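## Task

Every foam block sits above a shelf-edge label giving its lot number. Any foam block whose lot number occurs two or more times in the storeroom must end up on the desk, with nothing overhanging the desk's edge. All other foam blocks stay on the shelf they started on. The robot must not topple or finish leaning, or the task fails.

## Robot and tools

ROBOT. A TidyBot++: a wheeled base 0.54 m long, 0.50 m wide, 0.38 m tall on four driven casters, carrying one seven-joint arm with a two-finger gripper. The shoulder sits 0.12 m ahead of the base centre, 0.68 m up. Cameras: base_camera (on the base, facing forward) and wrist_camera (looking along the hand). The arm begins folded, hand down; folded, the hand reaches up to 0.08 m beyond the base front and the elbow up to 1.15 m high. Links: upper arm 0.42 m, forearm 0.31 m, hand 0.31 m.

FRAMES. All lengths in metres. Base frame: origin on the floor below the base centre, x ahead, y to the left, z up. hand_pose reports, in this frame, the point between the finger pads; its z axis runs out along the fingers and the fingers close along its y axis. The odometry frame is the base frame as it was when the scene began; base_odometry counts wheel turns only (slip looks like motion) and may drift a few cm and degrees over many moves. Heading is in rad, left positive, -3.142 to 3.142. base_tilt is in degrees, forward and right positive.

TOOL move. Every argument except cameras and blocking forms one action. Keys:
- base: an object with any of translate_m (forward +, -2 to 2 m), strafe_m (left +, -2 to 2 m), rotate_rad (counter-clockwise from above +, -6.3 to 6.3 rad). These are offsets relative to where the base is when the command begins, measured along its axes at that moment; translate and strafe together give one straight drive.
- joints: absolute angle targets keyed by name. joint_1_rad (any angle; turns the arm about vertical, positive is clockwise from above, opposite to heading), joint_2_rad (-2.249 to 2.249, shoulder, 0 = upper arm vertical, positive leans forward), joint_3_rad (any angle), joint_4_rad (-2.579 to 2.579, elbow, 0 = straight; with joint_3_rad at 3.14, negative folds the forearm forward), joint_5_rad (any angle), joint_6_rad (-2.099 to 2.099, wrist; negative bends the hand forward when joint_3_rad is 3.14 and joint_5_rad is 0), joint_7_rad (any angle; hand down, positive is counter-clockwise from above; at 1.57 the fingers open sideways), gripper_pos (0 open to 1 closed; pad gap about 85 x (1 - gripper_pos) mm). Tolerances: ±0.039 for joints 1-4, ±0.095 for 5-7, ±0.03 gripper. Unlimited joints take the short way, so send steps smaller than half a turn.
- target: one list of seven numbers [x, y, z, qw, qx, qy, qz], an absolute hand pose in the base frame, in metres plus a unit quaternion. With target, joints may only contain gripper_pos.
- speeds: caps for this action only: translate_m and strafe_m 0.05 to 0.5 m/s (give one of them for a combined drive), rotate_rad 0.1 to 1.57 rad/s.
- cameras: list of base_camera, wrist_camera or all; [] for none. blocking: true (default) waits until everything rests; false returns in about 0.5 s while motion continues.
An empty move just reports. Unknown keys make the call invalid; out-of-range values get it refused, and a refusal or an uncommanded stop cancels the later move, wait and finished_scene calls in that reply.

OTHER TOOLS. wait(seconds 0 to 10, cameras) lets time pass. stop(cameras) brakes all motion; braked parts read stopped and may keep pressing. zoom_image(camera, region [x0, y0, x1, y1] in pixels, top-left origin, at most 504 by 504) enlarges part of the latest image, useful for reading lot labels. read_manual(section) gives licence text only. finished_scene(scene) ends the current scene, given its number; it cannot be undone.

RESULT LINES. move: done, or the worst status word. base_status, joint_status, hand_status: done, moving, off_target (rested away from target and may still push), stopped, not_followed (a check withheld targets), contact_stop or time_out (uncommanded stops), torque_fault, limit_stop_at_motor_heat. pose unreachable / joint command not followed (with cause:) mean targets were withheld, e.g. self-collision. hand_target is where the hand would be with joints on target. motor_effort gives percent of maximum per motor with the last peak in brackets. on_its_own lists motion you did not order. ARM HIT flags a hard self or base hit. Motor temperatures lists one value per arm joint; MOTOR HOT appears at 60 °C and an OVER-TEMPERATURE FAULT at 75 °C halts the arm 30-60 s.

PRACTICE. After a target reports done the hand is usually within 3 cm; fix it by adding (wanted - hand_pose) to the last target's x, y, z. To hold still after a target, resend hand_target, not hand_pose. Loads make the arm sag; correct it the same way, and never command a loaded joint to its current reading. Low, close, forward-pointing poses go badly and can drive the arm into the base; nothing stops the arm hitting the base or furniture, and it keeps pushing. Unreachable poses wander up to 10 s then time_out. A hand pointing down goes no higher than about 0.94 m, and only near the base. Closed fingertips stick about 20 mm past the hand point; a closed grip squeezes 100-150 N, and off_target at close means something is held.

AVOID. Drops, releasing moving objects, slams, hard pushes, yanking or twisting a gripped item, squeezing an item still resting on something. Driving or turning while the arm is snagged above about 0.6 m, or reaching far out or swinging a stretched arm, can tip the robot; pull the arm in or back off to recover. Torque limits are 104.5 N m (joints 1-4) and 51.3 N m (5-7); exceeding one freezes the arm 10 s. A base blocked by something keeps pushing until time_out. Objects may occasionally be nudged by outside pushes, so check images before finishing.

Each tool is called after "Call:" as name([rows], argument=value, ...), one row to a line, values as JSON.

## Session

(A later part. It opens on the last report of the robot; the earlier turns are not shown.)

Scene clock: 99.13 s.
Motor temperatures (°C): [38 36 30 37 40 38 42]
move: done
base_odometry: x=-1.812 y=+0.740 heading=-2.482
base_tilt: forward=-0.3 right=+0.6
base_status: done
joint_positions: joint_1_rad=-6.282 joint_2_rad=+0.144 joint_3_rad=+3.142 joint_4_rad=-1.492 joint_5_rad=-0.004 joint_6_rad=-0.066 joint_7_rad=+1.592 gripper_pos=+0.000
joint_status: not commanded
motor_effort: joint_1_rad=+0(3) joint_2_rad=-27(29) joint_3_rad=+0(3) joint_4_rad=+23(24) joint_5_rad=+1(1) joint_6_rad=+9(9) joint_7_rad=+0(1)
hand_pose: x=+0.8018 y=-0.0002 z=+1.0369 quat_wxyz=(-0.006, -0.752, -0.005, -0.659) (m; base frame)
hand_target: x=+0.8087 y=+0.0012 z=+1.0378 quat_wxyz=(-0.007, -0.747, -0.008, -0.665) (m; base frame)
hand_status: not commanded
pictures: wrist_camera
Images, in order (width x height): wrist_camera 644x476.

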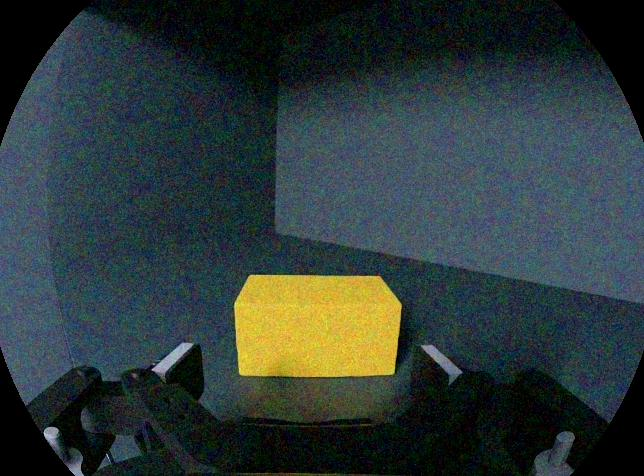

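Call:
move(base={"translate_m":0.065,"strafe_m":-0.004}, speeds={"translate_m":0.1}, joints={"joint_2_rad":0.142}, cameras=["wrist_camera"])

Call:
move(joints={"gripper_pos":0.4}, cameras=["wrist_camera"])

Scene clock: 100.53 s.
Motor temperatures (°C): [38 36 30 37 40 38 42]
move: done
base_odometry: x=-1.867 y=+0.703 heading=-2.482
base_tilt: forward=-0.3 right=+0.6
base_status: done
joint_positions: joint_1_rad=-6.282 joint_2_rad=+0.134 joint_3_rad=+3.142 joint_4_rad=-1.491 joint_5_rad=-0.004 joint_6_rad=-0.066 joint_7_rad=+1.592 gripper_pos=+0.000
joint_status: all done
motor_effort: joint_1_rad=+0(2) joint_2_rad=-27(30) joint_3_rad=+0(1) joint_4_rad=+22(24) joint_5_rad=+1(1) joint_6_rad=+8(10) joint_7_rad=+0(1)
hand_pose: x=+0.7980 y=-0.0001 z=+1.0444 quat_wxyz=(-0.006, -0.748, -0.005, -0.663) (m; base frame)
hand_target: x=+0.8022 y=+0.0012 z=+1.0501 quat_wxyz=(-0.007, -0.741, -0.008, -0.672) (m; base frame)
hand_status: not commanded
pictures: wrist_camera
Images, in order (width x height): wrist_camera 644x476.

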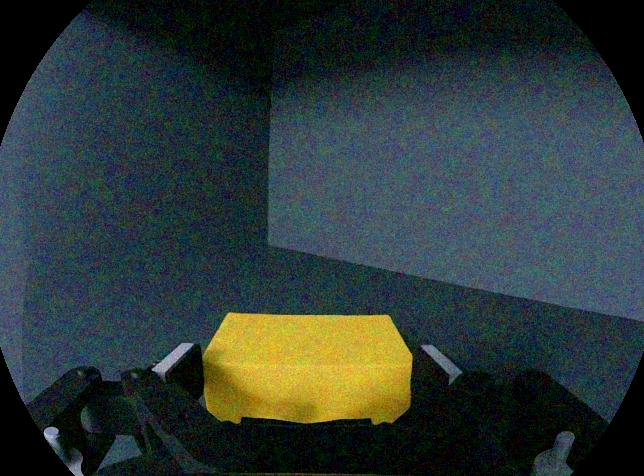

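Scene clock: 101.30 s.
Motor temperatures (°C): [38 36 30 37 40 38 42]
move: done
base_odometry: x=-1.867 y=+0.703 heading=-2.482
base_tilt: forward=-0.3 right=+0.6
base_status: not commanded
joint_positions: joint_1_rad=-6.282 joint_2_rad=+0.134 joint_3_rad=+3.142 joint_4_rad=-1.491 joint_5_rad=-0.004 joint_6_rad=-0.066 joint_7_rad=+1.592 gripper_pos=+0.400
joint_status: all done
motor_effort: joint_1_rad=-1(1) joint_2_rad=-26(27) joint_3_rad=+0(0) joint_4_rad=+23(23) joint_5_rad=+1(1) joint_6_rad=+9(9) joint_7_rad=+0(0)
hand_pose: x=+0.7980 y=-0.0001 z=+1.0444 quat_wxyz=(-0.006, -0.748, -0.005, -0.663) (m; base frame)
hand_target: x=+0.8022 y=+0.0012 z=+1.0501 quat_wxyz=(-0.007, -0.741, -0.008, -0.672) (m; base frame)
hand_status: not commanded
pictures: wrist_camera
Images, in order (width x height): wrist_camera 644x476.

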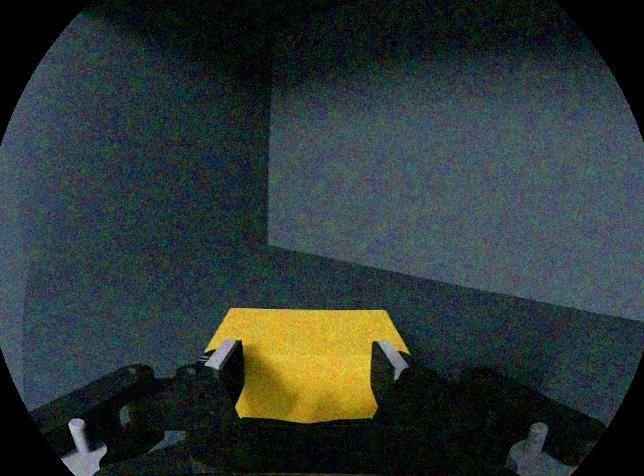

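Call:
move(joints={"gripper_pos":0.0}, cameras=[])

Call:
move(base={"translate_m":-0.08}, cameras=[])

Call:
move(base={"strafe_m":-0.037}, joints={"gripper_pos":1.0}, cameras=["wrist_camera"])

Call:
move(base={"translate_m":0.1}, speeds={"translate_m":0.1}, cameras=["wrist_camera"])

Scene clock: 102.90 s.
Motor temperatures (°C): [38 36 30 37 40 38 42]
move: done
base_odometry: x=-1.867 y=+0.703 heading=-2.482
base_tilt: forward=-0.3 right=+0.6
base_status: not commanded
joint_positions: joint_1_rad=-6.282 joint_2_rad=+0.134 joint_3_rad=+3.142 joint_4_rad=-1.491 joint_5_rad=-0.004 joint_6_rad=-0.066 joint_7_rad=+1.592 gripper_pos=+0.000
joint_status: all done
motor_effort: joint_1_rad=-1(1) joint_2_rad=-26(27) joint_3_rad=+0(0) joint_4_rad=+23(23) joint_5_rad=+1(1) joint_6_rad=+8(9) joint_7_rad=+0(1)
hand_pose: x=+0.7980 y=-0.0001 z=+1.0444 quat_wxyz=(-0.006, -0.748, -0.005, -0.663) (m; base frame)
hand_target: x=+0.8022 y=+0.0012 z=+1.0501 quat_wxyz=(-0.007, -0.741, -0.008, -0.672) (m; base frame)
hand_status: not commanded
pictures: none
No camera images: "cameras" was empty.

Scene clock: 104.10 s.
Motor temperatures (°C): [38 36 30 37 40 38 42]
move: done
base_odometry: x=-1.803 y=+0.752 heading=-2.482
base_tilt: forward=-0.3 right=+0.6
base_status: done
joint_positions: joint_1_rad=-6.282 joint_2_rad=+0.127 joint_3_rad=+3.142 joint_4_rad=-1.491 joint_5_rad=-0.004 joint_6_rad=-0.066 joint_7_rad=+1.592 gripper_pos=+0.000
joint_status: not commanded
motor_effort: joint_1_rad=+0(3) joint_2_rad=-25(30) joint_3_rad=+0(2) joint_4_rad=+23(24) joint_5_rad=+1(1) joint_6_rad=+8(10) joint_7_rad=+0(1)
hand_pose: x=+0.7955 y=+0.0000 z=+1.0492 quat_wxyz=(-0.006, -0.746, -0.005, -0.666) (m; base frame)
hand_target: x=+0.8022 y=+0.0012 z=+1.0501 quat_wxyz=(-0.007, -0.741, -0.008, -0.672) (m; base frame)
hand_status: not commanded
pictures: none
No camera images: "cameras" was empty.

Scene clock: 105.20 s.
Motor temperatures (°C): [38 36 30 37 40 38 42]
move: done
base_odometry: x=-1.826 y=+0.782 heading=-2.482
base_tilt: forward=-0.3 right=+0.6
base_status: done
joint_positions: joint_1_rad=-6.278 joint_2_rad=+0.127 joint_3_rad=+3.146 joint_4_rad=-1.491 joint_5_rad=-0.004 joint_6_rad=-0.066 joint_7_rad=+1.592 gripper_pos=+0.999
joint_status: all done
motor_effort: joint_1_rad=-1(4) joint_2_rad=-26(28) joint_3_rad=+0(4) joint_4_rad=+24(24) joint_5_rad=+1(1) joint_6_rad=+9(9) joint_7_rad=+0(1)
hand_pose: x=+0.7955 y=-0.0047 z=+1.0492 quat_wxyz=(-0.009, -0.746, -0.003, -0.666) (m; base frame)
hand_target: x=+0.8022 y=+0.0012 z=+1.0501 quat_wxyz=(-0.007, -0.741, -0.008, -0.672) (m; base frame)
hand_status: not commanded
pictures: wrist_camera
Images, in order (width x height): wrist_camera 644x476.

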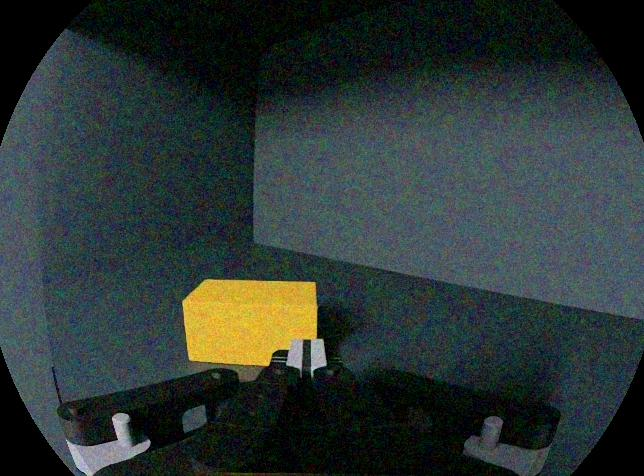

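Scene clock: 106.77 s.
Motor temperatures (°C): [38 36 30 37 40 38 42]
move: done
base_odometry: x=-1.905 y=+0.721 heading=-2.483
base_tilt: forward=-0.3 right=+0.6
base_status: done
joint_positions: joint_1_rad=-6.278 joint_2_rad=+0.130 joint_3_rad=+3.146 joint_4_rad=-1.491 joint_5_rad=-0.004 joint_6_rad=-0.066 joint_7_rad=+1.592 gripper_pos=+0.999
joint_status: not commanded
motor_effort: joint_1_rad=+0(1) joint_2_rad=-26(30) joint_3_rad=+0(1) joint_4_rad=+23(24) joint_5_rad=+1(1) joint_6_rad=+9(10) joint_7_rad=+0(1)
hand_pose: x=+0.7966 y=-0.0047 z=+1.0473 quat_wxyz=(-0.009, -0.747, -0.003, -0.665) (m; base frame)
hand_target: x=+0.8022 y=+0.0012 z=+1.0501 quat_wxyz=(-0.007, -0.741, -0.008, -0.672) (m; base frame)
hand_status: not commanded
pictures: wrist_camera
Images, in order (width x height): wrist_camera 644x476.

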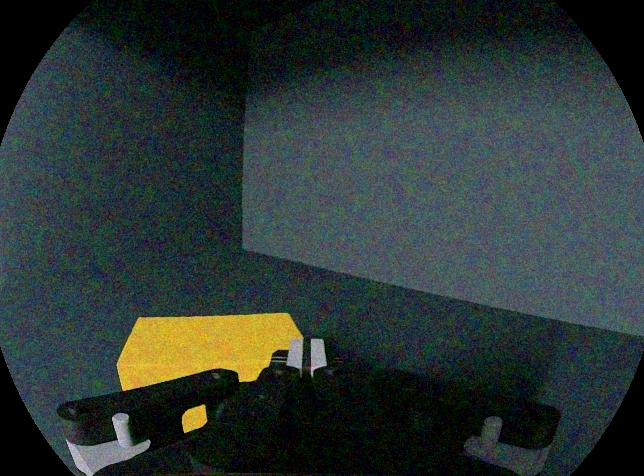

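Call:
move(base={"translate_m":-0.09}, cameras=[])

Call:
move(base={"strafe_m":0.024}, cameras=[])

Call:
move(base={"translate_m":0.1}, speeds={"translate_m":0.1}, cameras=["wrist_camera"])

Scene clock: 108.17 s.
Motor temperatures (°C): [38 36 30 37 40 38 42]
move: done
base_odometry: x=-1.834 y=+0.776 heading=-2.483
base_tilt: forward=-0.3 right=+0.6
base_status: done
joint_positions: joint_1_rad=-6.278 joint_2_rad=+0.125 joint_3_rad=+3.146 joint_4_rad=-1.491 joint_5_rad=-0.004 joint_6_rad=-0.066 joint_7_rad=+1.592 gripper_pos=+0.999
joint_status: not commanded
motor_effort: joint_1_rad=-1(2) joint_2_rad=-26(30) joint_3_rad=+0(2) joint_4_rad=+22(24) joint_5_rad=+1(1) joint_6_rad=+8(10) joint_7_rad=+0(1)
hand_pose: x=+0.7950 y=-0.0047 z=+1.0506 quat_wxyz=(-0.009, -0.745, -0.003, -0.667) (m; base frame)
hand_target: x=+0.8022 y=+0.0012 z=+1.0501 quat_wxyz=(-0.007, -0.741, -0.008, -0.672) (m; base frame)
hand_status: not commanded
pictures: none
No camera images: "cameras" was empty.

Scene clock: 108.90 s.
Motor temperatures (°C): [38 36 30 37 40 38 42]
move: done
base_odometry: x=-1.820 y=+0.757 heading=-2.483
base_tilt: forward=-0.3 right=+0.6
base_status: done
joint_positions: joint_1_rad=-6.285 joint_2_rad=+0.125 joint_3_rad=+3.140 joint_4_rad=-1.491 joint_5_rad=-0.004 joint_6_rad=-0.066 joint_7_rad=+1.592 gripper_pos=+0.999
joint_status: not commanded
motor_effort: joint_1_rad=+0(5) joint_2_rad=-26(29) joint_3_rad=+0(4) joint_4_rad=+22(24) joint_5_rad=+1(1) joint_6_rad=+9(10) joint_7_rad=+0(1)
hand_pose: x=+0.7950 y=+0.0039 z=+1.0505 quat_wxyz=(-0.004, -0.745, -0.008, -0.667) (m; base frame)
hand_target: x=+0.8022 y=+0.0012 z=+1.0501 quat_wxyz=(-0.007, -0.741, -0.008, -0.672) (m; base frame)
hand_status: not commanded
pictures: none
No camera images: "cameras" was empty.

Scene clock: 110.47 s.
Motor temperatures (°C): [38 36 30 37 40 38 42]
move: done
base_odometry: x=-1.899 y=+0.695 heading=-2.484
base_tilt: forward=-0.3 right=+0.6
base_status: done
joint_positions: joint_1_rad=-6.285 joint_2_rad=+0.129 joint_3_rad=+3.140 joint_4_rad=-1.491 joint_5_rad=-0.004 joint_6_rad=-0.066 joint_7_rad=+1.592 gripper_pos=+0.999
joint_status: not commanded
motor_effort: joint_1_rad=-1(2) joint_2_rad=-26(30) joint_3_rad=+0(2) joint_4_rad=+22(25) joint_5_rad=+1(1) joint_6_rad=+9(10) joint_7_rad=+0(1)
hand_pose: x=+0.7964 y=+0.0039 z=+1.0479 quat_wxyz=(-0.004, -0.747, -0.008, -0.665) (m; base frame)
hand_target: x=+0.8022 y=+0.0012 z=+1.0501 quat_wxyz=(-0.007, -0.741, -0.008, -0.672) (m; base frame)
hand_status: not commanded
pictures: wrist_camera
Images, in order (width x height): wrist_camera 644x476.

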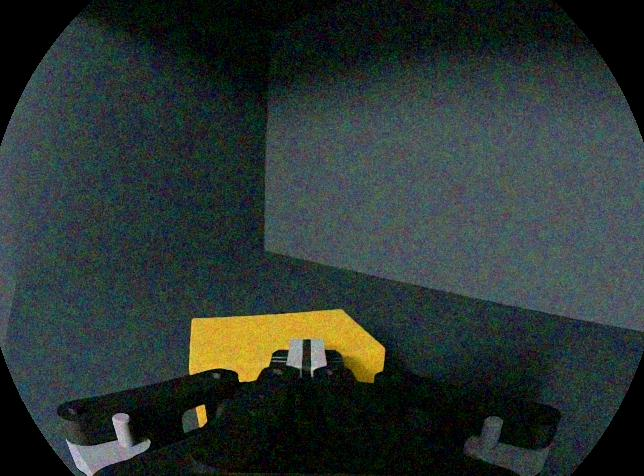

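Call:
move(base={"translate_m":-0.12}, cameras=[])

Call:
move(joints={"gripper_pos":0.0,"joint_2_rad":0.185,"joint_6_rad":-0.01}, cameras=["wrist_camera"])

Scene clock: 112.00 s.
Motor temperatures (°C): [38 36 30 37 40 38 42]
move: done
base_odometry: x=-1.804 y=+0.769 heading=-2.485
base_tilt: forward=-0.3 right=+0.6
base_status: done
joint_positions: joint_1_rad=-6.285 joint_2_rad=+0.128 joint_3_rad=+3.140 joint_4_rad=-1.491 joint_5_rad=-0.004 joint_6_rad=-0.066 joint_7_rad=+1.592 gripper_pos=+0.999
joint_status: not commanded
motor_effort: joint_1_rad=+0(2) joint_2_rad=-26(30) joint_3_rad=+0(2) joint_4_rad=+22(25) joint_5_rad=+1(1) joint_6_rad=+9(10) joint_7_rad=+0(1)
hand_pose: x=+0.7959 y=+0.0039 z=+1.0489 quat_wxyz=(-0.004, -0.746, -0.008, -0.666) (m; base frame)
hand_target: x=+0.8022 y=+0.0012 z=+1.0501 quat_wxyz=(-0.007, -0.741, -0.008, -0.672) (m; base frame)
hand_status: not commanded
pictures: none
No camera images: "cameras" was empty.

Scene clock: 113.10 s.
Motor temperatures (°C): [38 36 30 37 40 38 42]
move: done
base_odometry: x=-1.804 y=+0.769 heading=-2.485
base_tilt: forward=-0.3 right=+0.6
base_status: not commanded
joint_positions: joint_1_rad=-6.285 joint_2_rad=+0.165 joint_3_rad=+3.140 joint_4_rad=-1.491 joint_5_rad=-0.004 joint_6_rad=-0.053 joint_7_rad=+1.592 gripper_pos=+0.000
joint_status: all done
motor_effort: joint_1_rad=-1(1) joint_2_rad=-28(29) joint_3_rad=+0(0) joint_4_rad=+22(24) joint_5_rad=+1(1) joint_6_rad=+8(10) joint_7_rad=+0(1)
hand_pose: x=+0.8095 y=+0.0039 z=+1.0277 quat_wxyz=(-0.004, -0.754, -0.008, -0.657) (m; base frame)
hand_target: x=+0.8186 y=+0.0012 z=+1.0297 quat_wxyz=(-0.007, -0.745, -0.008, -0.667) (m; base frame)
hand_status: not commanded
pictures: wrist_camera
Images, in order (width x height): wrist_camera 644x476.

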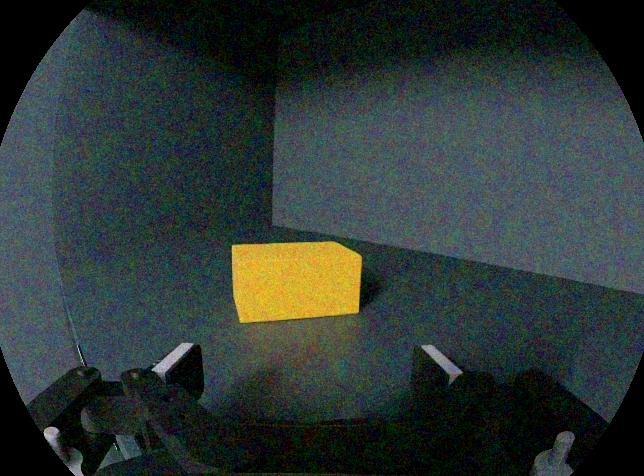

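Call:
move(joints={"joint_2_rad":0.16}, base={"rotate_rad":0.1}, cameras=[])

Call:
move(base={"strafe_m":-0.085,"translate_m":0.03}, cameras=["wrist_camera"])

Scene clock: 114.67 s.
Motor temperatures (°C): [38 36 30 37 40 38 42]
move: done
base_odometry: x=-1.804 y=+0.769 heading=-2.385
base_tilt: forward=-0.3 right=+0.6
base_status: done
joint_positions: joint_1_rad=-6.289 joint_2_rad=+0.158 joint_3_rad=+3.136 joint_4_rad=-1.490 joint_5_rad=-0.004 joint_6_rad=-0.053 joint_7_rad=+1.592 gripper_pos=+0.000
joint_status: all done
motor_effort: joint_1_rad=-1(4) joint_2_rad=-27(29) joint_3_rad=+0(4) joint_4_rad=+22(24) joint_5_rad=+1(1) joint_6_rad=+9(10) joint_7_rad=+0(0)
hand_pose: x=+0.8070 y=+0.0089 z=+1.0326 quat_wxyz=(-0.001, -0.752, -0.010, -0.659) (m; base frame)
hand_target: x=+0.8097 y=+0.0012 z=+1.0471 quat_wxyz=(-0.007, -0.737, -0.008, -0.676) (m; base frame)
hand_status: not commanded
pictures: none
No camera images: "cameras" was empty.

Scene clock: 115.87 s.
Motor temperatures (°C): [38 36 30 37 40 38 42]
move: done
base_odometry: x=-1.884 y=+0.810 heading=-2.384
base_tilt: forward=-0.3 right=+0.6
base_status: done
joint_positions: joint_1_rad=-6.285 joint_2_rad=+0.157 joint_3_rad=+3.140 joint_4_rad=-1.490 joint_5_rad=-0.004 joint_6_rad=-0.053 joint_7_rad=+1.592 gripper_pos=+0.000
joint_status: not commanded
motor_effort: joint_1_rad=+0(3) joint_2_rad=-28(29) joint_3_rad=+0(2) joint_4_rad=+23(23) joint_5_rad=+1(1) joint_6_rad=+8(9) joint_7_rad=+0(1)
hand_pose: x=+0.8068 y=+0.0037 z=+1.0332 quat_wxyz=(-0.004, -0.751, -0.008, -0.660) (m; base frame)
hand_target: x=+0.8097 y=+0.0012 z=+1.0471 quat_wxyz=(-0.007, -0.737, -0.008, -0.676) (m; base frame)
hand_status: not commanded
pictures: wrist_camera
Images, in order (width x height): wrist_camera 644x476.

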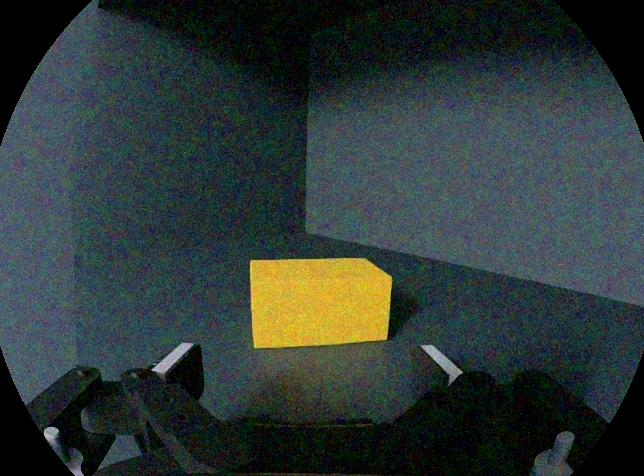

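Call:
move(base={"rotate_rad":0.08}, cameras=[])

Call:
move(base={"strafe_m":-0.073,"translate_m":0.03}, cameras=["wrist_camera"])

Scene clock: 116.80 s.
Motor temperatures (°C): [38 36 30 37 40 38 42]
move: done
base_odometry: x=-1.885 y=+0.810 heading=-2.304
base_tilt: forward=-0.3 right=+0.6
base_status: done
joint_positions: joint_1_rad=-6.289 joint_2_rad=+0.157 joint_3_rad=+3.136 joint_4_rad=-1.490 joint_5_rad=-0.004 joint_6_rad=-0.053 joint_7_rad=+1.592 gripper_pos=+0.000
joint_status: not commanded
motor_effort: joint_1_rad=+0(4) joint_2_rad=-28(28) joint_3_rad=+0(3) joint_4_rad=+22(24) joint_5_rad=+0(1) joint_6_rad=+8(9) joint_7_rad=+0(1)
hand_pose: x=+0.8067 y=+0.0091 z=+1.0332 quat_wxyz=(-0.001, -0.751, -0.010, -0.660) (m; base frame)
hand_target: x=+0.8097 y=+0.0012 z=+1.0471 quat_wxyz=(-0.007, -0.737, -0.008, -0.676) (m; base frame)
hand_status: not commanded
pictures: none
No camera images: "cameras" was empty.

Scene clock: 117.97 s.
Motor temperatures (°C): [38 36 30 37 40 38 42]
move: done
base_odometry: x=-1.959 y=+0.837 heading=-2.302
base_tilt: forward=-0.3 right=+0.6
base_status: done
joint_positions: joint_1_rad=-6.284 joint_2_rad=+0.156 joint_3_rad=+3.140 joint_4_rad=-1.490 joint_5_rad=-0.004 joint_6_rad=-0.053 joint_7_rad=+1.592 gripper_pos=+0.000
joint_status: not commanded
motor_effort: joint_1_rad=-1(3) joint_2_rad=-26(29) joint_3_rad=+0(2) joint_4_rad=+23(23) joint_5_rad=+1(1) joint_6_rad=+9(9) joint_7_rad=-1(1)
hand_pose: x=+0.8066 y=+0.0035 z=+1.0335 quat_wxyz=(-0.004, -0.751, -0.007, -0.660) (m; base frame)
hand_target: x=+0.8097 y=+0.0012 z=+1.0471 quat_wxyz=(-0.007, -0.737, -0.008, -0.676) (m; base frame)
hand_status: not commanded
pictures: wrist_camera
Images, in order (width x height): wrist_camera 644x476.

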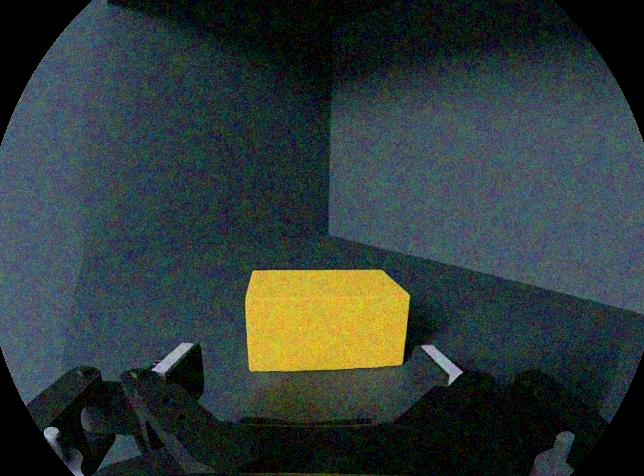

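Call:
move(base={"strafe_m":-0.008}, cameras=[])

Call:
move(base={"translate_m":0.03}, speeds={"translate_m":0.1}, cameras=["wrist_camera"])

Scene clock: 123.73 s.
Motor temperatures (°C): [38 36 30 38 40 38 42]
move: done
base_odometry: x=-1.965 y=+0.842 heading=-2.302
base_tilt: forward=-0.3 right=+0.6
base_status: done
joint_positions: joint_1_rad=-6.283 joint_2_rad=+0.156 joint_3_rad=+3.141 joint_4_rad=-1.490 joint_5_rad=-0.004 joint_6_rad=-0.053 joint_7_rad=+1.592 gripper_pos=+0.000
joint_status: not commanded
motor_effort: joint_1_rad=+0(5) joint_2_rad=-27(29) joint_3_rad=+0(4) joint_4_rad=+23(23) joint_5_rad=+1(1) joint_6_rad=+9(9) joint_7_rad=+0(1)
hand_pose: x=+0.8066 y=+0.0020 z=+1.0335 quat_wxyz=(-0.005, -0.751, -0.007, -0.660) (m; base frame)
hand_target: x=+0.8097 y=+0.0012 z=+1.0471 quat_wxyz=(-0.007, -0.737, -0.008, -0.676) (m; base frame)
hand_status: not commanded
pictures: none
No camera images: "cameras" was empty.

Scene clock: 124.60 s.
Motor temperatures (°C): [38 36 30 38 40 38 42]
move: done
base_odometry: x=-1.985 y=+0.820 heading=-2.302
base_tilt: forward=-0.3 right=+0.6
base_status: done
joint_positions: joint_1_rad=-6.283 joint_2_rad=+0.154 joint_3_rad=+3.141 joint_4_rad=-1.490 joint_5_rad=-0.004 joint_6_rad=-0.053 joint_7_rad=+1.592 gripper_pos=+0.000
joint_status: not commanded
motor_effort: joint_1_rad=-1(1) joint_2_rad=-27(30) joint_3_rad=+0(2) joint_4_rad=+23(25) joint_5_rad=+1(1) joint_6_rad=+9(10) joint_7_rad=+0(1)
hand_pose: x=+0.8059 y=+0.0020 z=+1.0352 quat_wxyz=(-0.005, -0.750, -0.007, -0.661) (m; base frame)
hand_target: x=+0.8097 y=+0.0012 z=+1.0471 quat_wxyz=(-0.007, -0.737, -0.008, -0.676) (m; base frame)
hand_status: not commanded
pictures: wrist_camera
Images, in order (width x height): wrist_camera 644x476.

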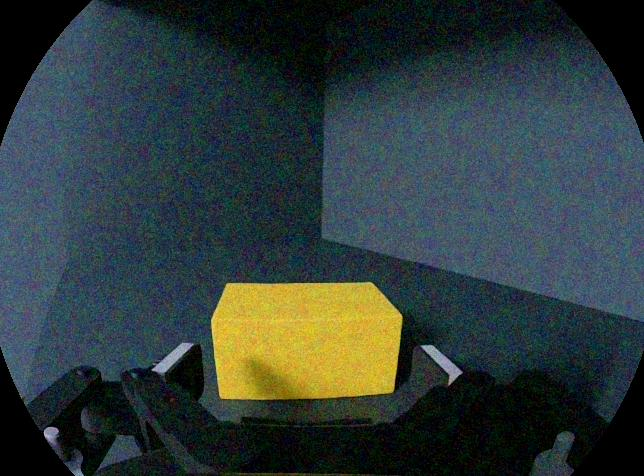

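Call:
move(base={"translate_m":0.055}, speeds={"translate_m":0.06}, cameras=["wrist_camera"])

Scene clock: 127.83 s.
Motor temperatures (°C): [38 36 30 38 40 38 42]
move: time_out
base_odometry: x=-1.995 y=+0.808 heading=-2.305
base_tilt: forward=-0.3 right=+0.6
base_status: translate_m time_out (by the wheels' count: +0.015 of +0.055)
joint_positions: joint_1_rad=-6.283 joint_2_rad=+0.153 joint_3_rad=+3.141 joint_4_rad=-1.489 joint_5_rad=-0.004 joint_6_rad=-0.051 joint_7_rad=+1.592 gripper_pos=+0.000
joint_status: not commanded
motor_effort: joint_1_rad=+0(5) joint_2_rad=-26(40) joint_3_rad=+0(3) joint_4_rad=+23(27) joint_5_rad=+1(1) joint_6_rad=+8(11) joint_7_rad=+0(1)
hand_pose: x=+0.8055 y=+0.0018 z=+1.0376 quat_wxyz=(-0.005, -0.749, -0.006, -0.663) (m; base frame)
hand_target: x=+0.8097 y=+0.0012 z=+1.0471 quat_wxyz=(-0.007, -0.737, -0.008, -0.676) (m; base frame)
hand_status: not commanded
pictures: wrist_camera
Images, in order (width x height): wrist_camera 644x476.

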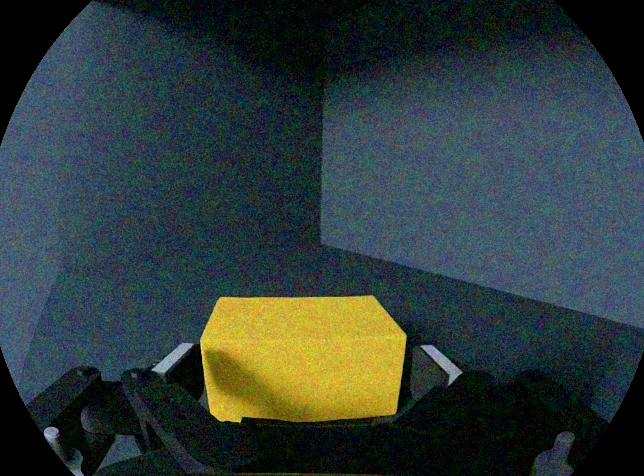

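Call:
move(base={"translate_m":-0.01}, cameras=[])

Call:
move(joints={"joint_2_rad":0.21,"joint_4_rad":-1.431}, cameras=["wrist_camera"])

Call:
move(joints={"joint_2_rad":0.275,"joint_4_rad":-1.355}, cameras=["wrist_camera"])

Scene clock: 128.90 s.
Motor temperatures (°C): [38 36 30 38 40 38 42]
move: done
base_odometry: x=-1.988 y=+0.816 heading=-2.305
base_tilt: forward=-0.3 right=+0.6
base_status: done
joint_positions: joint_1_rad=-6.283 joint_2_rad=+0.148 joint_3_rad=+3.141 joint_4_rad=-1.489 joint_5_rad=-0.004 joint_6_rad=-0.051 joint_7_rad=+1.592 gripper_pos=+0.000
joint_status: not commanded
motor_effort: joint_1_rad=-1(1) joint_2_rad=-27(32) joint_3_rad=+0(1) joint_4_rad=+22(24) joint_5_rad=+1(1) joint_6_rad=+9(9) joint_7_rad=+0(1)
hand_pose: x=+0.8038 y=+0.0018 z=+1.0411 quat_wxyz=(-0.005, -0.747, -0.006, -0.665) (m; base frame)
hand_target: x=+0.8097 y=+0.0012 z=+1.0471 quat_wxyz=(-0.007, -0.737, -0.008, -0.676) (m; base frame)
hand_status: not commanded
pictures: none
No camera images: "cameras" was empty.

Scene clock: 129.70 s.
Motor temperatures (°C): [38 36 30 38 40 38 42]
move: done
base_odometry: x=-1.988 y=+0.816 heading=-2.305
base_tilt: forward=-0.3 right=+0.6
base_status: not commanded
joint_positions: joint_1_rad=-6.283 joint_2_rad=+0.186 joint_3_rad=+3.141 joint_4_rad=-1.439 joint_5_rad=-0.004 joint_6_rad=-0.051 joint_7_rad=+1.592 gripper_pos=+0.000
joint_status: all done
motor_effort: joint_1_rad=+0(1) joint_2_rad=-28(30) joint_3_rad=+0(0) joint_4_rad=+22(23) joint_5_rad=+1(1) joint_6_rad=+9(10) joint_7_rad=+0(1)
hand_pose: x=+0.8202 y=+0.0018 z=+1.0460 quat_wxyz=(-0.005, -0.743, -0.006, -0.669) (m; base frame)
hand_target: x=+0.8306 y=+0.0012 z=+1.0463 quat_wxyz=(-0.007, -0.735, -0.008, -0.678) (m; base frame)
hand_status: not commanded
pictures: wrist_camera
Images, in order (width x height): wrist_camera 644x476.

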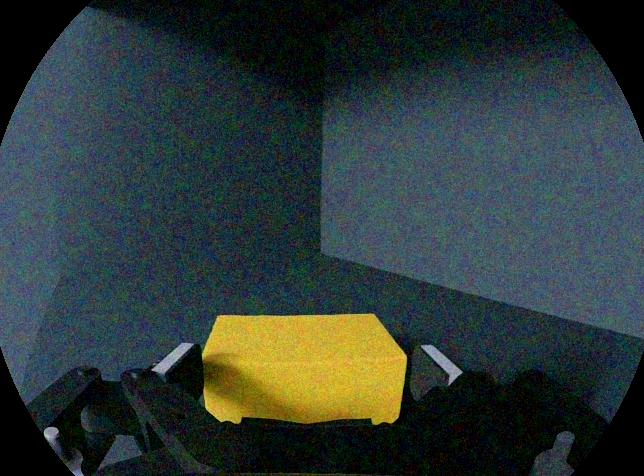

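Scene clock: 130.60 s.
Motor temperatures (°C): [38 36 30 38 40 38 42]
move: done
base_odometry: x=-1.988 y=+0.816 heading=-2.305
base_tilt: forward=-0.3 right=+0.6
base_status: not commanded
joint_positions: joint_1_rad=-6.283 joint_2_rad=+0.250 joint_3_rad=+3.141 joint_4_rad=-1.364 joint_5_rad=-0.004 joint_6_rad=-0.051 joint_7_rad=+1.592 gripper_pos=+0.000
joint_status: all done
motor_effort: joint_1_rad=+0(1) joint_2_rad=-30(32) joint_3_rad=+0(0) joint_4_rad=+23(24) joint_5_rad=+1(1) joint_6_rad=+9(9) joint_7_rad=-1(1)
hand_pose: x=+0.8470 y=+0.0018 z=+1.0463 quat_wxyz=(-0.005, -0.740, -0.006, -0.673) (m; base frame)
hand_target: x=+0.8576 y=+0.0012 z=+1.0466 quat_wxyz=(-0.007, -0.731, -0.008, -0.682) (m; base frame)
hand_status: not commanded
pictures: wrist_camera
Images, in order (width x height): wrist_camera 644x476.

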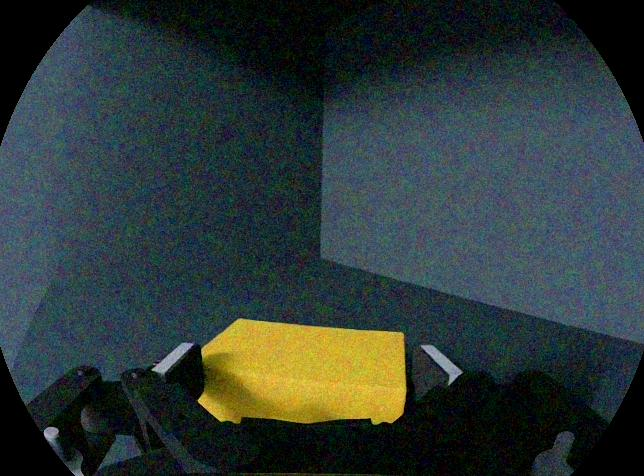

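Call:
move(joints={"joint_2_rad":0.13,"joint_4_rad":-1.52}, cameras=[])

Call:
move(base={"strafe_m":0.024,"translate_m":-0.02}, cameras=["wrist_camera"])

Call:
move(joints={"joint_2_rad":0.22,"joint_4_rad":-1.431}, cameras=[])

Call:
move(joints={"joint_2_rad":0.34,"joint_4_rad":-1.30}, cameras=["wrist_camera"])

Scene clock: 132.03 s.
Motor temperatures (°C): [38 36 30 38 40 38 42]
move: done
base_odometry: x=-1.988 y=+0.816 heading=-2.305
base_tilt: forward=-0.3 right=+0.6
base_status: not commanded
joint_positions: joint_1_rad=-6.283 joint_2_rad=+0.125 joint_3_rad=+3.141 joint_4_rad=-1.490 joint_5_rad=-0.004 joint_6_rad=-0.051 joint_7_rad=+1.592 gripper_pos=+0.000
joint_status: all done
motor_effort: joint_1_rad=+0(1) joint_2_rad=-26(32) joint_3_rad=+0(0) joint_4_rad=+23(23) joint_5_rad=+1(1) joint_6_rad=+9(9) joint_7_rad=+0(1)
hand_pose: x=+0.7954 y=+0.0018 z=+1.0558 quat_wxyz=(-0.005, -0.740, -0.006, -0.673) (m; base frame)
hand_target: x=+0.7970 y=+0.0012 z=+1.0464 quat_wxyz=(-0.007, -0.738, -0.008, -0.675) (m; base frame)
hand_status: not commanded
pictures: none
No camera images: "cameras" was empty.

Scene clock: 132.93 s.
Motor temperatures (°C): [38 36 30 38 40 38 42]
move: done
base_odometry: x=-1.957 y=+0.814 heading=-2.306
base_tilt: forward=-0.3 right=+0.6
base_status: done
joint_positions: joint_1_rad=-6.283 joint_2_rad=+0.120 joint_3_rad=+3.141 joint_4_rad=-1.491 joint_5_rad=-0.004 joint_6_rad=-0.051 joint_7_rad=+1.592 gripper_pos=+0.000
joint_status: not commanded
motor_effort: joint_1_rad=-1(3) joint_2_rad=-26(28) joint_3_rad=+0(2) joint_4_rad=+22(23) joint_5_rad=+1(1) joint_6_rad=+9(9) joint_7_rad=+0(1)
hand_pose: x=+0.7936 y=+0.0016 z=+1.0584 quat_wxyz=(-0.005, -0.739, -0.006, -0.674) (m; base frame)
hand_target: x=+0.7970 y=+0.0012 z=+1.0464 quat_wxyz=(-0.007, -0.738, -0.008, -0.675) (m; base frame)
hand_status: not commanded
pictures: wrist_camera
Images, in order (width x height): wrist_camera 644x476.

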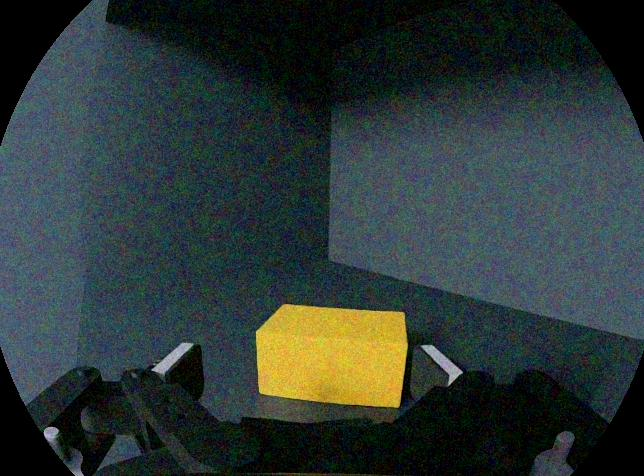

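Scene clock: 133.90 s.
Motor temperatures (°C): [38 36 30 38 40 38 42]
move: done
base_odometry: x=-1.957 y=+0.814 heading=-2.306
base_tilt: forward=-0.3 right=+0.6
base_status: not commanded
joint_positions: joint_1_rad=-6.283 joint_2_rad=+0.202 joint_3_rad=+3.141 joint_4_rad=-1.438 joint_5_rad=-0.004 joint_6_rad=-0.051 joint_7_rad=+1.592 gripper_pos=+0.000
joint_status: all done
motor_effort: joint_1_rad=+0(1) joint_2_rad=-29(31) joint_3_rad=+0(0) joint_4_rad=+22(24) joint_5_rad=+1(1) joint_6_rad=+9(9) joint_7_rad=+0(1)
hand_pose: x=+0.8259 y=+0.0016 z=+1.0352 quat_wxyz=(-0.005, -0.748, -0.006, -0.663) (m; base frame)
hand_target: x=+0.8342 y=+0.0012 z=+1.0392 quat_wxyz=(-0.007, -0.738, -0.008, -0.674) (m; base frame)
hand_status: not commanded
pictures: none
No camera images: "cameras" was empty.

Scene clock: 135.00 s.
Motor temperatures (°C): [38 36 30 38 40 38 42]
move: done
base_odometry: x=-1.957 y=+0.814 heading=-2.306
base_tilt: forward=-0.3 right=+0.6
base_status: not commanded
joint_positions: joint_1_rad=-6.283 joint_2_rad=+0.318 joint_3_rad=+3.141 joint_4_rad=-1.312 joint_5_rad=-0.004 joint_6_rad=-0.051 joint_7_rad=+1.592 gripper_pos=+0.000
joint_status: all done
motor_effort: joint_1_rad=+0(1) joint_2_rad=-33(35) joint_3_rad=+0(0) joint_4_rad=+22(23) joint_5_rad=+1(1) joint_6_rad=+9(9) joint_7_rad=+0(1)
hand_pose: x=+0.8738 y=+0.0016 z=+1.0286 quat_wxyz=(-0.005, -0.745, -0.006, -0.667) (m; base frame)
hand_target: x=+0.8832 y=+0.0012 z=+1.0321 quat_wxyz=(-0.007, -0.735, -0.008, -0.679) (m; base frame)
hand_status: not commanded
pictures: wrist_camera
Images, in order (width x height): wrist_camera 644x476.

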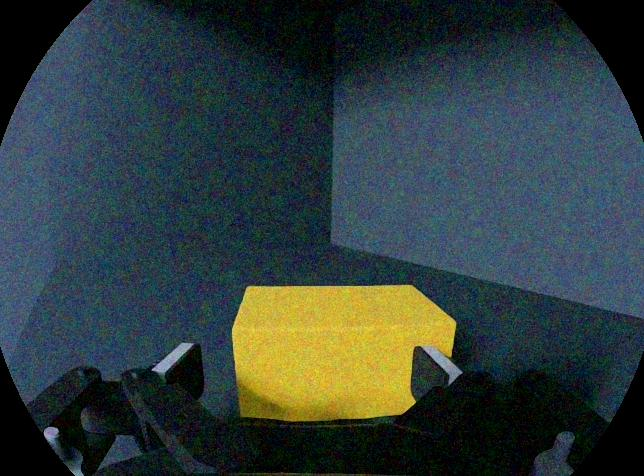

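Call:
move(joints={"joint_2_rad":0.46,"joint_4_rad":-1.13}, cameras=["wrist_camera"])

Scene clock: 136.30 s.
Motor temperatures (°C): [38 36 30 38 40 38 42]
move: done
base_odometry: x=-1.957 y=+0.814 heading=-2.306
base_tilt: forward=-0.3 right=+0.6
base_status: not commanded
joint_positions: joint_1_rad=-6.283 joint_2_rad=+0.433 joint_3_rad=+3.141 joint_4_rad=-1.144 joint_5_rad=-0.004 joint_6_rad=-0.051 joint_7_rad=+1.592 gripper_pos=+0.000
joint_status: all done
motor_effort: joint_1_rad=-1(1) joint_2_rad=-36(38) joint_3_rad=+0(0) joint_4_rad=+22(24) joint_5_rad=+1(1) joint_6_rad=+9(10) joint_7_rad=-1(1)
hand_pose: x=+0.9206 y=+0.0015 z=+1.0443 quat_wxyz=(-0.005, -0.727, -0.006, -0.687) (m; base frame)
hand_target: x=+0.9313 y=+0.0012 z=+1.0437 quat_wxyz=(-0.007, -0.717, -0.007, -0.697) (m; base frame)
hand_status: not commanded
pictures: wrist_camera
Images, in order (width x height): wrist_camera 644x476.

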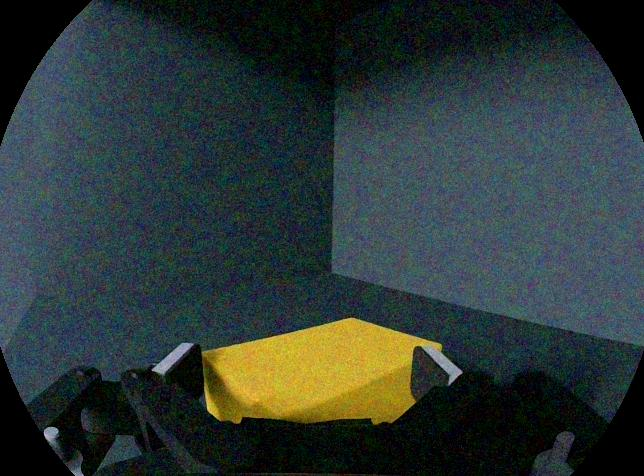

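Call:
move(joints={"joint_2_rad":0.60,"joint_4_rad":-0.98,"joint_6_rad":-0.04}, cameras=["wrist_camera"])

Scene clock: 137.53 s.
Motor temperatures (°C): [38 36 30 38 40 38 42]
move: done
base_odometry: x=-1.957 y=+0.814 heading=-2.306
base_tilt: forward=-0.3 right=+0.6
base_status: not commanded
joint_positions: joint_1_rad=-6.283 joint_2_rad=+0.562 joint_3_rad=+3.141 joint_4_rad=-0.990 joint_5_rad=-0.004 joint_6_rad=-0.051 joint_7_rad=+1.592 gripper_pos=+0.000
joint_status: all done
motor_effort: joint_1_rad=+0(1) joint_2_rad=-40(41) joint_3_rad=+0(1) joint_4_rad=+22(23) joint_5_rad=+1(1) joint_6_rad=+9(10) joint_7_rad=+0(0)
hand_pose: x=+0.9687 y=+0.0015 z=+1.0341 quat_wxyz=(-0.005, -0.718, -0.006, -0.696) (m; base frame)
hand_target: x=+0.9818 y=+0.0012 z=+1.0109 quat_wxyz=(-0.007, -0.724, -0.008, -0.689) (m; base frame)
hand_status: not commanded
pictures: wrist_camera
Images, in order (width x height): wrist_camera 644x476.

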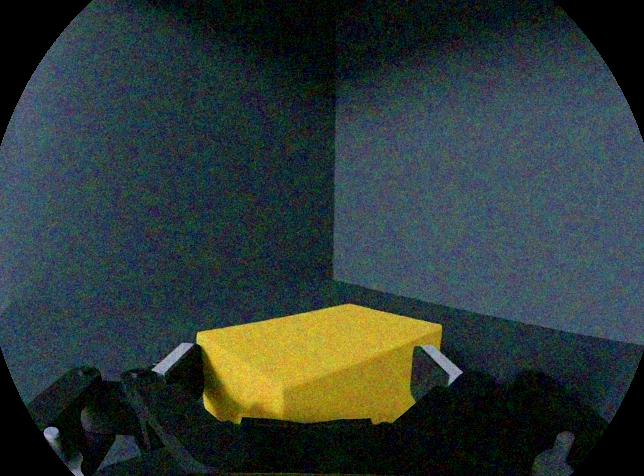

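Call:
move(joints={"joint_2_rad":0.42,"joint_4_rad":-1.18}, cameras=[])

Call:
move(base={"translate_m":-0.3}, joints={"joint_2_rad":0.101,"joint_4_rad":-1.486,"joint_6_rad":-0.0}, cameras=[])

Call:
move(base={"rotate_rad":-0.836}, cameras=[])

Call:
move(base={"translate_m":-0.25,"strafe_m":0.94}, cameras=["wrist_camera"])

Scene clock: 140.43 s.
Motor temperatures (°C): [38 36 30 38 40 38 42]
move: done
base_odometry: x=-1.957 y=+0.814 heading=-2.306
base_tilt: forward=-0.3 right=+0.6
base_status: not commanded
joint_positions: joint_1_rad=-6.283 joint_2_rad=+0.409 joint_3_rad=+3.141 joint_4_rad=-1.149 joint_5_rad=-0.004 joint_6_rad=-0.051 joint_7_rad=+1.592 gripper_pos=+0.000
joint_status: all done
motor_effort: joint_1_rad=+0(1) joint_2_rad=-37(42) joint_3_rad=+0(0) joint_4_rad=+22(24) joint_5_rad=+1(1) joint_6_rad=+8(10) joint_7_rad=+0(1)
hand_pose: x=+0.9116 y=+0.0015 z=+1.0602 quat_wxyz=(-0.005, -0.720, -0.006, -0.694) (m; base frame)
hand_target: x=+0.9153 y=+0.0012 z=+1.0353 quat_wxyz=(-0.007, -0.731, -0.008, -0.682) (m; base frame)
hand_status: not commanded
pictures: none
No camera images: "cameras" was empty.

Scene clock: 142.33 s.
Motor temperatures (°C): [38 36 30 38 40 38 42]
move: done
base_odometry: x=-1.756 y=+1.037 heading=-2.306
base_tilt: forward=-0.3 right=+0.6
base_status: done
joint_positions: joint_1_rad=-6.283 joint_2_rad=+0.082 joint_3_rad=+3.141 joint_4_rad=-1.455 joint_5_rad=-0.004 joint_6_rad=-0.045 joint_7_rad=+1.592 gripper_pos=+0.000
joint_status: all done
motor_effort: joint_1_rad=-1(1) joint_2_rad=-24(42) joint_3_rad=+0(1) joint_4_rad=+22(24) joint_5_rad=+1(1) joint_6_rad=+9(10) joint_7_rad=-1(1)
hand_pose: x=+0.7790 y=+0.0016 z=+1.1082 quat_wxyz=(-0.006, -0.711, -0.006, -0.703) (m; base frame)
hand_target: x=+0.7870 y=+0.0012 z=+1.0903 quat_wxyz=(-0.007, -0.713, -0.007, -0.701) (m; base frame)
hand_status: not commanded
pictures: none
No camera images: "cameras" was empty.

Scene clock: 146.17 s.
Motor temperatures (°C): [38 36 30 38 40 38 42]
move: time_out
base_odometry: x=-1.727 y=+1.023 heading=-2.825
base_tilt: forward=-0.3 right=+0.5
base_status: rotate_rad time_out (by the wheels' count: -0.519 of -0.836)
joint_positions: joint_1_rad=-6.479 joint_2_rad=+0.087 joint_3_rad=+2.963 joint_4_rad=-1.463 joint_5_rad=-0.004 joint_6_rad=-0.015 joint_7_rad=+1.592 gripper_pos=+0.000
joint_status: not commanded
motor_effort: joint_1_rad=+36(45) joint_2_rad=-23(30) joint_3_rad=+34(43) joint_4_rad=+20(26) joint_5_rad=+2(3) joint_6_rad=+7(11) joint_7_rad=+0(1)
hand_pose: x=+0.7350 y=+0.2356 z=+1.1103 quat_wxyz=(+0.131, -0.692, -0.131, -0.697) (m; base frame)
hand_target: x=+0.7870 y=+0.0012 z=+1.0903 quat_wxyz=(-0.007, -0.713, -0.007, -0.701) (m; base frame)
hand_status: not commanded
pictures: none
No camera images: "cameras" was empty.

not run: a stop that you did not command came earlier in this reply.

Call:
move(base={"rotate_rad":0.4}, cameras=[])

Call:
move(base={"translate_m":-0.4}, cameras=["wrist_camera"])

Call:
move(base={"rotate_rad":-0.717})

Scene clock: 147.73 s.
Motor temperatures (°C): [38 36 30 38 40 38 42]
move: done
base_odometry: x=-1.727 y=+1.023 heading=-2.426
base_tilt: forward=-0.3 right=+0.6
base_status: done
joint_positions: joint_1_rad=-6.285 joint_2_rad=+0.087 joint_3_rad=+3.140 joint_4_rad=-1.468 joint_5_rad=-0.004 joint_6_rad=-0.015 joint_7_rad=+1.592 gripper_pos=+0.000
joint_status: not commanded
motor_effort: joint_1_rad=+0(33) joint_2_rad=-25(27) joint_3_rad=+0(32) joint_4_rad=+22(24) joint_5_rad=+1(2) joint_6_rad=+8(10) joint_7_rad=+0(1)
hand_pose: x=+0.7810 y=+0.0041 z=+1.1067 quat_wxyz=(-0.004, -0.707, -0.007, -0.708) (m; base frame)
hand_target: x=+0.7870 y=+0.0012 z=+1.0903 quat_wxyz=(-0.007, -0.713, -0.007, -0.701) (m; base frame)
hand_status: not commanded
pictures: none
No camera images: "cameras" was empty.

Scene clock: 149.77 s.
Motor temperatures (°C): [38 36 30 38 40 38 42]
move: done
base_odometry: x=-1.425 y=+1.286 heading=-2.426
base_tilt: forward=-0.3 right=+0.6
base_status: done
joint_positions: joint_1_rad=-6.285 joint_2_rad=+0.083 joint_3_rad=+3.140 joint_4_rad=-1.468 joint_5_rad=-0.004 joint_6_rad=-0.015 joint_7_rad=+1.592 gripper_pos=+0.000
joint_status: not commanded
motor_effort: joint_1_rad=+0(1) joint_2_rad=-24(28) joint_3_rad=+0(1) joint_4_rad=+23(24) joint_5_rad=+1(1) joint_6_rad=+9(10) joint_7_rad=+0(1)
hand_pose: x=+0.7793 y=+0.0041 z=+1.1093 quat_wxyz=(-0.004, -0.705, -0.007, -0.709) (m; base frame)
hand_target: x=+0.7870 y=+0.0012 z=+1.0903 quat_wxyz=(-0.007, -0.713, -0.007, -0.701) (m; base frame)
hand_status: not commanded
pictures: wrist_camera
Images, in order (width x height): wrist_camera 644x476.

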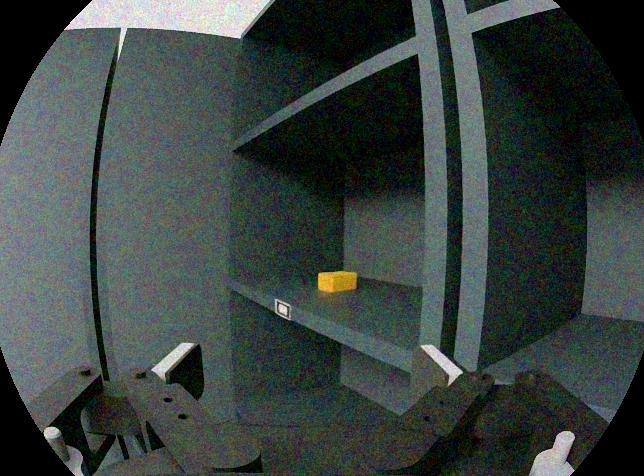

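Scene clock: 151.50 s.
Motor temperatures (°C): [38 36 30 38 40 38 42]
move: done
base_odometry: x=-1.425 y=+1.286 heading=+3.141
base_tilt: forward=-0.3 right=+0.6
base_status: done
joint_positions: joint_1_rad=-6.277 joint_2_rad=+0.083 joint_3_rad=+3.147 joint_4_rad=-1.468 joint_5_rad=-0.004 joint_6_rad=-0.015 joint_7_rad=+1.592 gripper_pos=+0.000
joint_status: not commanded
motor_effort: joint_1_rad=+0(4) joint_2_rad=-25(26) joint_3_rad=+0(3) joint_4_rad=+22(24) joint_5_rad=+1(1) joint_6_rad=+9(9) joint_7_rad=+0(1)
hand_pose: x=+0.7796 y=-0.0055 z=+1.1088 quat_wxyz=(-0.010, -0.705, -0.002, -0.709) (m; base frame)
hand_target: x=+0.7870 y=+0.0012 z=+1.0903 quat_wxyz=(-0.007, -0.713, -0.007, -0.701) (m; base frame)
hand_status: not commanded
pictures: base_camera, wrist_camera
Images, in order (width x height): base_camera 644x364, wrist_camera 644x476.

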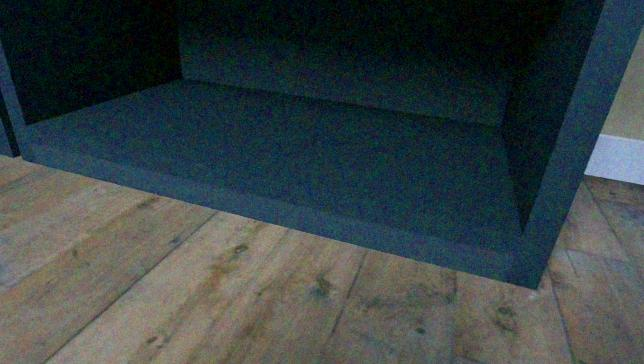

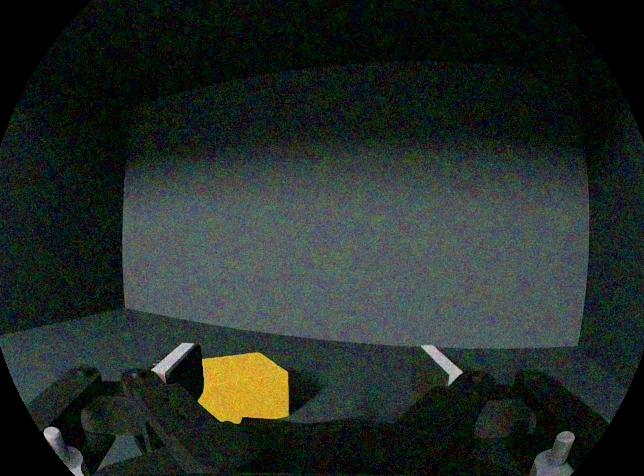

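Call:
move(base={"translate_m":-0.3}, cameras=["base_camera"])

Call:
move(base={"rotate_rad":-0.15})

Call:
move(base={"strafe_m":0.9})

Scene clock: 153.70 s.
Motor temperatures (°C): [38 36 30 38 40 38 42]
move: done
base_odometry: x=-1.125 y=+1.286 heading=+3.141
base_tilt: forward=-0.3 right=+0.6
base_status: done
joint_positions: joint_1_rad=-6.277 joint_2_rad=+0.083 joint_3_rad=+3.147 joint_4_rad=-1.468 joint_5_rad=-0.004 joint_6_rad=-0.015 joint_7_rad=+1.592 gripper_pos=+0.000
joint_status: not commanded
motor_effort: joint_1_rad=-1(1) joint_2_rad=-25(28) joint_3_rad=+0(1) joint_4_rad=+22(24) joint_5_rad=+1(1) joint_6_rad=+9(10) joint_7_rad=+0(1)
hand_pose: x=+0.7794 y=-0.0055 z=+1.1092 quat_wxyz=(-0.010, -0.705, -0.002, -0.709) (m; base frame)
hand_target: x=+0.7870 y=+0.0012 z=+1.0903 quat_wxyz=(-0.007, -0.713, -0.007, -0.701) (m; base frame)
hand_status: not commanded
pictures: base_camera
Images, in order (width x height): base_camera 644x364.

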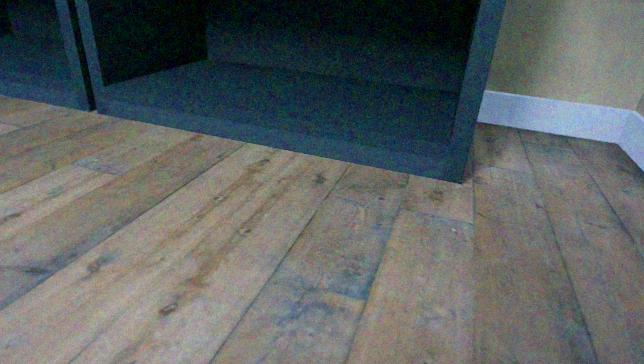

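Scene clock: 154.80 s.
Motor temperatures (°C): [38 36 30 38 40 38 42]
move: done
base_odometry: x=-1.125 y=+1.286 heading=+2.990
base_tilt: forward=-0.3 right=+0.6
base_status: done
joint_positions: joint_1_rad=-6.276 joint_2_rad=+0.083 joint_3_rad=+3.147 joint_4_rad=-1.468 joint_5_rad=-0.004 joint_6_rad=-0.015 joint_7_rad=+1.592 gripper_pos=+0.000
joint_status: not commanded
motor_effort: joint_1_rad=-1(4) joint_2_rad=-25(26) joint_3_rad=+0(3) joint_4_rad=+23(23) joint_5_rad=+1(1) joint_6_rad=+9(9) joint_7_rad=+0(1)
hand_pose: x=+0.7795 y=-0.0065 z=+1.1091 quat_wxyz=(-0.010, -0.705, -0.002, -0.709) (m; base frame)
hand_target: x=+0.7870 y=+0.0012 z=+1.0903 quat_wxyz=(-0.007, -0.713, -0.007, -0.701) (m; base frame)
hand_status: not commanded
pictures: base_camera, wrist_camera
Images, in order (width x height): base_camera 644x364, wrist_camera 644x476.

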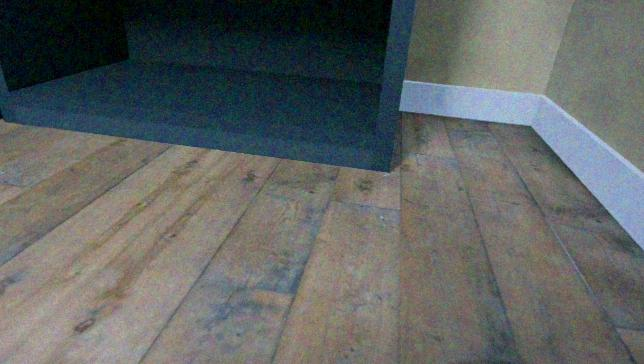

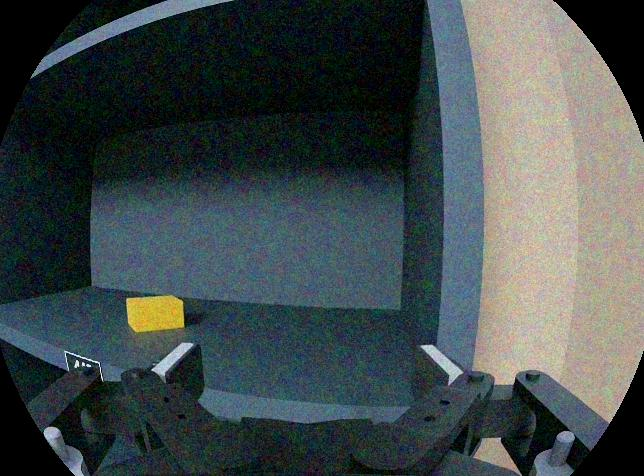

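Scene clock: 157.97 s.
Motor temperatures (°C): [38 36 30 38 40 38 42]
move: done
base_odometry: x=-1.260 y=+0.396 heading=+2.990
base_tilt: forward=-0.3 right=+0.6
base_status: done
joint_positions: joint_1_rad=-6.278 joint_2_rad=+0.083 joint_3_rad=+3.146 joint_4_rad=-1.468 joint_5_rad=-0.004 joint_6_rad=-0.015 joint_7_rad=+1.592 gripper_pos=+0.000
joint_status: not commanded
motor_effort: joint_1_rad=-1(3) joint_2_rad=-25(28) joint_3_rad=+0(2) joint_4_rad=+23(24) joint_5_rad=+1(1) joint_6_rad=+9(10) joint_7_rad=+0(1)
hand_pose: x=+0.7797 y=-0.0049 z=+1.1088 quat_wxyz=(-0.009, -0.705, -0.003, -0.709) (m; base frame)
hand_target: x=+0.7870 y=+0.0012 z=+1.0903 quat_wxyz=(-0.007, -0.713, -0.007, -0.701) (m; base frame)
hand_status: not commanded
pictures: base_camera, wrist_camera
Images, in order (width x height): base_camera 644x364, wrist_camera 644x476.

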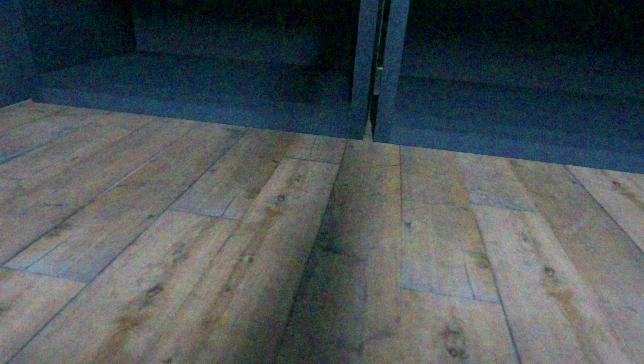

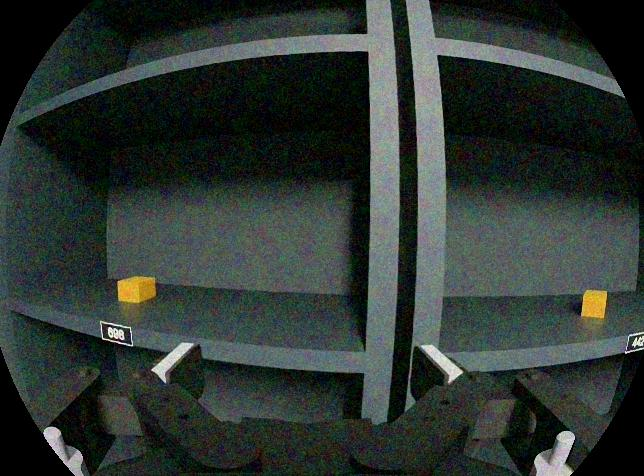

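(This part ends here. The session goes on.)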